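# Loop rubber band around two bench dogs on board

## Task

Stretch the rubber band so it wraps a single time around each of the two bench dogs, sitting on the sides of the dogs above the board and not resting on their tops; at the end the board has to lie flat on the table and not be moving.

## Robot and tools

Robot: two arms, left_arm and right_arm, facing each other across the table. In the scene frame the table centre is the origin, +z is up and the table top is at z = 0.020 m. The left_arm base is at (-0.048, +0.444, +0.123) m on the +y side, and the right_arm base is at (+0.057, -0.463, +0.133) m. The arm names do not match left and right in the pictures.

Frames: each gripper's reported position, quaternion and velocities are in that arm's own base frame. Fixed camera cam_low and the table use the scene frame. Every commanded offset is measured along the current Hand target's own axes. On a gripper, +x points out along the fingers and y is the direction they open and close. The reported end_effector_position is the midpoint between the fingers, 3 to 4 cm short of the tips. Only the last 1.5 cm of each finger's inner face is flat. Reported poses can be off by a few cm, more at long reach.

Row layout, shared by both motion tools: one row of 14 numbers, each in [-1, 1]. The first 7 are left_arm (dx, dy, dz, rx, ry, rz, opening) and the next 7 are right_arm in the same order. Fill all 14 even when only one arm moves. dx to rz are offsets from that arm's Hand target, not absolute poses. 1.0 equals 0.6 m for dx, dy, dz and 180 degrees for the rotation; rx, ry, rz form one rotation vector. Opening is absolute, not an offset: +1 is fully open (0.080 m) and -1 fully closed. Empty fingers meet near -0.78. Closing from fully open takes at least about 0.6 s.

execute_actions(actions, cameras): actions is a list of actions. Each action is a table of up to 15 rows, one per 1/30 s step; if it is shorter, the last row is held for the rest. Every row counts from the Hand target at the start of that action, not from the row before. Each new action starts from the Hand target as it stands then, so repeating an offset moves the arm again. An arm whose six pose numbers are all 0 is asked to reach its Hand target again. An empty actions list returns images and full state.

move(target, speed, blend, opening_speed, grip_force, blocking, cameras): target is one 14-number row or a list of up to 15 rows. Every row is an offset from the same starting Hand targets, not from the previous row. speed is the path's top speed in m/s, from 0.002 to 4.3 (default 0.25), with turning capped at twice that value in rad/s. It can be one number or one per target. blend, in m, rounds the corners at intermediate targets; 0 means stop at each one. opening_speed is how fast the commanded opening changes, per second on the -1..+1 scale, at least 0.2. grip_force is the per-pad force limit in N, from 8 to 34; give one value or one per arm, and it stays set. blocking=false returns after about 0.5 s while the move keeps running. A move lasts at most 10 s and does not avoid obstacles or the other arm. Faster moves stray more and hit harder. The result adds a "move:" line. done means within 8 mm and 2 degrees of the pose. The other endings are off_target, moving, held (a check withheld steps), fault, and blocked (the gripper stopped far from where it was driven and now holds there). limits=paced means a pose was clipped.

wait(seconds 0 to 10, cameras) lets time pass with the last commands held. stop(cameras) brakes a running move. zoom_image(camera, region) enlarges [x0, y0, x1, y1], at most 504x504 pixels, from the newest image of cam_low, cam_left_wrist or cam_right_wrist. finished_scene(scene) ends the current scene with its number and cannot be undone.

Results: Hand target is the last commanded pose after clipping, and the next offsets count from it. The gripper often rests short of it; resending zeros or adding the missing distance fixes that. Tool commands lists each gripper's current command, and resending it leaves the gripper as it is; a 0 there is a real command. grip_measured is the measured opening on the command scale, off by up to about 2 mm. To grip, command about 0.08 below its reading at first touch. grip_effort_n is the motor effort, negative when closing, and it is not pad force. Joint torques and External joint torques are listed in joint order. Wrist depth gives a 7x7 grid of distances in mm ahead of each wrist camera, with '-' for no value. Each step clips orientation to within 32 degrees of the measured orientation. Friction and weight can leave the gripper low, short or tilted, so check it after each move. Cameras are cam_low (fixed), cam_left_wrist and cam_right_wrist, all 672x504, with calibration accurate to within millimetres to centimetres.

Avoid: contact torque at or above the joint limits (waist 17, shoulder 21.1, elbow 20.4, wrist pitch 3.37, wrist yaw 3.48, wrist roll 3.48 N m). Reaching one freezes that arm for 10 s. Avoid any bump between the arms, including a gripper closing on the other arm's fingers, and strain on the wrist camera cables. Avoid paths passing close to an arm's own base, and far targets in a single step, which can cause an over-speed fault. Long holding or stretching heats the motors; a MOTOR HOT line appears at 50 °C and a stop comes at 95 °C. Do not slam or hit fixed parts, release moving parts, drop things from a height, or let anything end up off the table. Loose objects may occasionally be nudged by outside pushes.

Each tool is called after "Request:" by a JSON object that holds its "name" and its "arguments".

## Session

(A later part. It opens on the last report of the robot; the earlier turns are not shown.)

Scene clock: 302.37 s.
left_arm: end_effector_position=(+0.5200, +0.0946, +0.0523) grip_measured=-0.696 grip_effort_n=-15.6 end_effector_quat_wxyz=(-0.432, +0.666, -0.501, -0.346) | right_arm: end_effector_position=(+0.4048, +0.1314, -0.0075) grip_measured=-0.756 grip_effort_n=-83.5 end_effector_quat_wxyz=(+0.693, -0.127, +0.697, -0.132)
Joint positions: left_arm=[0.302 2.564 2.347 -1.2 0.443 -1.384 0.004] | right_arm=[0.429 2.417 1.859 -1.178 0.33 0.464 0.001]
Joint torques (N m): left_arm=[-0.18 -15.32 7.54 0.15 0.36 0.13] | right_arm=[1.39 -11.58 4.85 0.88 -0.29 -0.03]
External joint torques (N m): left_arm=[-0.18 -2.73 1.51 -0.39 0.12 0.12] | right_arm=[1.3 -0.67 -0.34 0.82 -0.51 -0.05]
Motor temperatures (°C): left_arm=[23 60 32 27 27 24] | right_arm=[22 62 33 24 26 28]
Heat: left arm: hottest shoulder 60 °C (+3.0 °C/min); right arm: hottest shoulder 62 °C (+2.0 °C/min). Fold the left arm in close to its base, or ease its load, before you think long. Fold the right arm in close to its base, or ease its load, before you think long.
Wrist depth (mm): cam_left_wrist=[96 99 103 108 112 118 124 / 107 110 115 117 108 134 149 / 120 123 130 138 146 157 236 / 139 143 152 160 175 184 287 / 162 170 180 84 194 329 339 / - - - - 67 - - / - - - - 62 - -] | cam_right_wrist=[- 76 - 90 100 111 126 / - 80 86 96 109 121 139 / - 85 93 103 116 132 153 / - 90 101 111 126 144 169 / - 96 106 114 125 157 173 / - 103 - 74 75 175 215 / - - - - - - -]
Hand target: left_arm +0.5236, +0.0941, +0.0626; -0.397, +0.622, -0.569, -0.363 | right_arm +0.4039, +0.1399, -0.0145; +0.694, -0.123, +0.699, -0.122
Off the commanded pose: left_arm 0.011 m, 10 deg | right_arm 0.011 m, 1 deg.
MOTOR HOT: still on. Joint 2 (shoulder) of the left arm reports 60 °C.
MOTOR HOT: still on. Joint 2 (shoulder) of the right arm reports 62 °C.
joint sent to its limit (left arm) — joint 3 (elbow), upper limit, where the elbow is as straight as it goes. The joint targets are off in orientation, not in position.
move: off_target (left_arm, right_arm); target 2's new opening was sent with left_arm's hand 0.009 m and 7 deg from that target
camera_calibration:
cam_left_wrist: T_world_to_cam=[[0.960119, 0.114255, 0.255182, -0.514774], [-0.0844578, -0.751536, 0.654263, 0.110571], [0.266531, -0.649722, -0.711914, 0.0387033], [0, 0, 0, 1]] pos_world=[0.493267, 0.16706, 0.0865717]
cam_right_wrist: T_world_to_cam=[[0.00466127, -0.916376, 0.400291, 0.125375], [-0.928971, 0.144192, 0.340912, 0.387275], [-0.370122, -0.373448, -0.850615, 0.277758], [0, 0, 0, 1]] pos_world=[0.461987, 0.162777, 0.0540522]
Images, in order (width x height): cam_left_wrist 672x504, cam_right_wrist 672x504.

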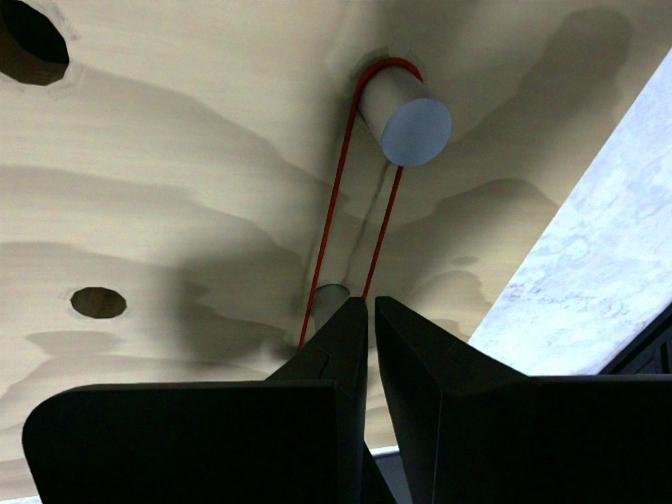

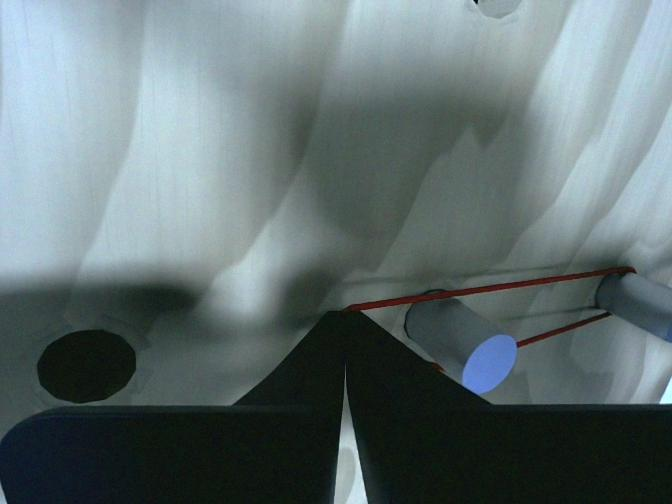

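Request:
{"name": "move", "arguments": {"target": [[-0.03,0,0,0,0,0,-0.7,0.0033,-0.0237,-0.003,0,0,0,-1],[-0.03,0,0,0,0,0,-0.7,0.0033,-0.0237,-0.003,0,0,0,-0.5]], "speed": 0.06, "opening_speed": 0.5, "cameras": ["cam_left_wrist","cam_right_wrist"]}}

Scene clock: 307.80 s.
left_arm: end_effector_position=(+0.5189, +0.1005, +0.0659) grip_measured=-0.696 grip_effort_n=-15.6 end_effector_quat_wxyz=(-0.437, +0.671, -0.492, -0.341) | right_arm: end_effector_position=(+0.4036, +0.1223, -0.0119) grip_measured=-0.504 grip_effort_n=17.9 end_effector_quat_wxyz=(+0.692, -0.127, +0.699, -0.128)
Joint positions: left_arm=[0.314 2.537 2.347 -1.206 0.446 -1.381 0.004] | right_arm=[0.409 2.402 1.815 -1.143 0.327 0.436 0.012]
Joint torques (N m): left_arm=[0.23 -15.85 7.69 0.15 0.36 0.15] | right_arm=[0.63 -13.99 3.77 0.22 -0.05 -0.03]
External joint torques (N m): left_arm=[0.23 -3.51 1.71 -0.43 0.13 0.14] | right_arm=[0.64 -3.18 -1.4 0.13 -0.27 -0.05]
Motor temperatures (°C): left_arm=[23 62 32 27 27 24] | right_arm=[22 64 33 25 26 28]
Heat: left arm: hottest shoulder 62 °C (+6.0 °C/min); right arm: hottest shoulder 64 °C (+3.0 °C/min). Fold the left arm in close to its base, or ease its load, before you think long. Fold the right arm in close to its base, or ease its load, before you think long.
Wrist depth (mm): cam_left_wrist=[107 110 115 120 126 133 146 / 120 122 129 130 141 153 222 / 132 137 146 155 165 180 268 / 151 158 169 182 196 289 - / 176 186 196 94 215 364 384 / - - - - 67 - - / - - - - 62 - -] | cam_right_wrist=[- 74 79 87 95 107 121 / - 78 86 93 105 116 132 / - 82 90 101 111 126 146 / - 87 98 107 121 139 163 / - 93 102 116 118 150 160 / - 98 - 97 75 168 206 / - - - 138 - - -]
Hand target: left_arm +0.5220, +0.1017, +0.0790; -0.397, +0.622, -0.569, -0.363 | right_arm +0.4021, +0.1257, -0.0114; +0.694, -0.123, +0.699, -0.123
Off the commanded pose: left_arm 0.013 m, 12 deg | right_arm 0.004 m, 1 deg.
MOTOR HOT: still on. Joint 2 (shoulder) of the left arm reports 62 °C.
MOTOR HOT: still on. Joint 2 (shoulder) of the right arm reports 64 °C.
joint sent to its limit (left arm) — joint 3 (elbow), upper limit, where the elbow is as straight as it goes. The joint targets are off in orientation, not in position.
move: off_target (left_arm)
camera_calibration:
cam_left_wrist: T_world_to_cam=[[0.953218, 0.121735, 0.276688, -0.516445], [-0.0919899, -0.755091, 0.649134, 0.110546], [0.287947, -0.644219, -0.708568, 0.0406843], [0, 0, 0, 1]] pos_world=[0.490739, 0.172551, 0.0999627]
cam_right_wrist: T_world_to_cam=[[0.0120184, -0.918462, 0.395327, 0.115952], [-0.927767, 0.137222, 0.347013, 0.389467], [-0.372966, -0.370942, -0.85047, 0.270959], [0, 0, 0, 1]] pos_world=[0.461, 0.153564, 0.0494537]
Images, in order (width x height): cam_left_wrist 672x504, cam_right_wrist 672x504.

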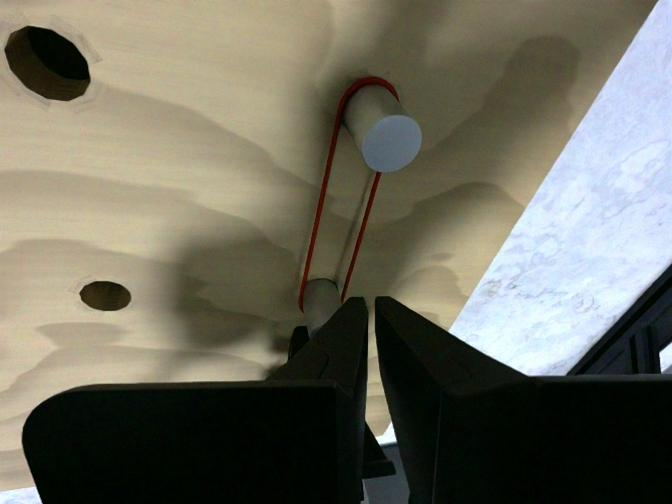

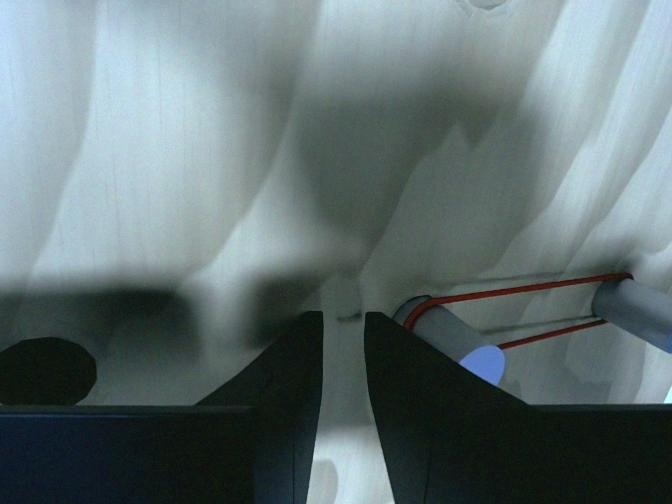

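Band snapped on. Retreat and verify.

Request:
{"name": "move", "arguments": {"target": [-0.05,0,0,0,0,0,-0.7,-0.1,0.02,0,0,0,0,-0.5], "speed": 0.12, "cameras": ["cam_left_wrist","cam_right_wrist"]}}

Scene clock: 310.40 s.
left_arm: end_effector_position=(+0.5165, +0.1141, +0.0935) grip_measured=-0.696 grip_effort_n=-15.6 end_effector_quat_wxyz=(-0.449, +0.683, -0.471, -0.333) | right_arm: end_effector_position=(+0.4011, +0.1566, +0.0390) grip_measured=-0.503 grip_effort_n=15.6 end_effector_quat_wxyz=(+0.692, -0.125, +0.700, -0.120)
Joint positions: left_arm=[0.342 2.483 2.347 -1.21 0.452 -1.38 0.004] | right_arm=[0.477 2.402 2.025 -1.369 0.304 0.496 0.012]
Joint torques (N m): left_arm=[0 -15.47 7.77 0.33 0.39 0.11] | right_arm=[0.18 -12.85 6.66 -0.48 0.13 0.18]
External joint torques (N m): left_arm=[0 -3.12 1.65 -0.31 0.15 0.1] | right_arm=[0.1 -1.79 1.27 -0.52 -0.08 0.16]
Motor temperatures (°C): left_arm=[23 63 33 27 27 24] | right_arm=[22 64 33 25 26 28]
Heat: left arm: hottest shoulder 63 °C (+7.1 °C/min); right arm: hottest shoulder 64 °C (+3.0 °C/min). Fold the left arm in close to its base, or ease its load, before you think long. Fold the right arm in close to its base, or ease its load, before you think long.
Wrist depth (mm): cam_left_wrist=[127 131 138 147 157 167 236 / 143 145 155 158 178 192 279 / 155 163 174 189 204 293 307 / 177 185 204 219 249 345 - / 204 217 234 94 93 464 - / - - - - 67 - - / - - - - 62 - -] | cam_right_wrist=[109 114 124 135 148 164 185 / 115 120 132 144 160 178 202 / 122 128 140 154 171 195 224 / 128 136 151 166 177 213 244 / 135 145 158 174 204 237 282 / - 151 - 94 75 260 429 / - - - 283 - - -]
Hand target: left_arm +0.5193, +0.1144, +0.1060; -0.397, +0.622, -0.569, -0.363 | right_arm +0.4024, +0.1576, +0.0408; +0.694, -0.123, +0.699, -0.123
Off the commanded pose: left_arm 0.013 m, 15 deg | right_arm 0.003 m, 0 deg.
MOTOR HOT: still on. Joint 2 (shoulder) of the left arm reports 63 °C.
MOTOR HOT: still on. Joint 2 (shoulder) of the right arm reports 64 °C.
joint sent to its limit (left arm) — joint 3 (elbow), upper limit, where the elbow is as straight as it goes. The joint targets are off in orientation, not in position.
move: off_target (left_arm)
camera_calibration:
cam_left_wrist: T_world_to_cam=[[0.935084, 0.141939, 0.324765, -0.520832], [-0.104865, -0.764487, 0.636052, 0.11154], [0.338559, -0.628818, -0.699975, 0.0409153], [0, 0, 0, 1]] pos_world=[0.484866, 0.184925, 0.126843]
cam_right_wrist: T_world_to_cam=[[0.0204353, -0.923534, 0.382973, 0.125299], [-0.927872, 0.125137, 0.351276, 0.366631], [-0.37234, -0.362528, -0.854363, 0.324624], [0, 0, 0, 1]] pos_world=[0.458497, 0.187524, 0.100572]
Images, in order (width x height): cam_left_wrist 672x504, cam_right_wrist 672x504.

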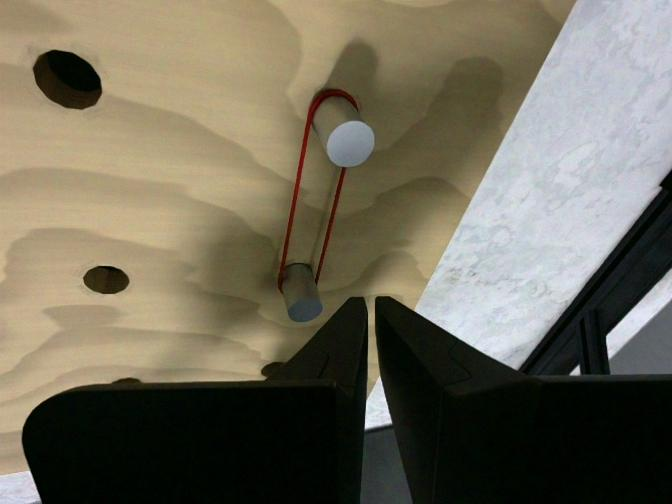

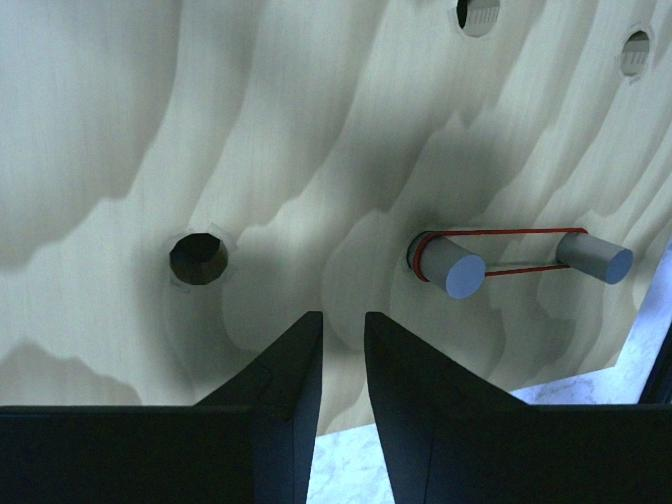

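Request:
{"name": "finished_scene", "arguments": {"scene": 2}}

The scene is finished: the task was done.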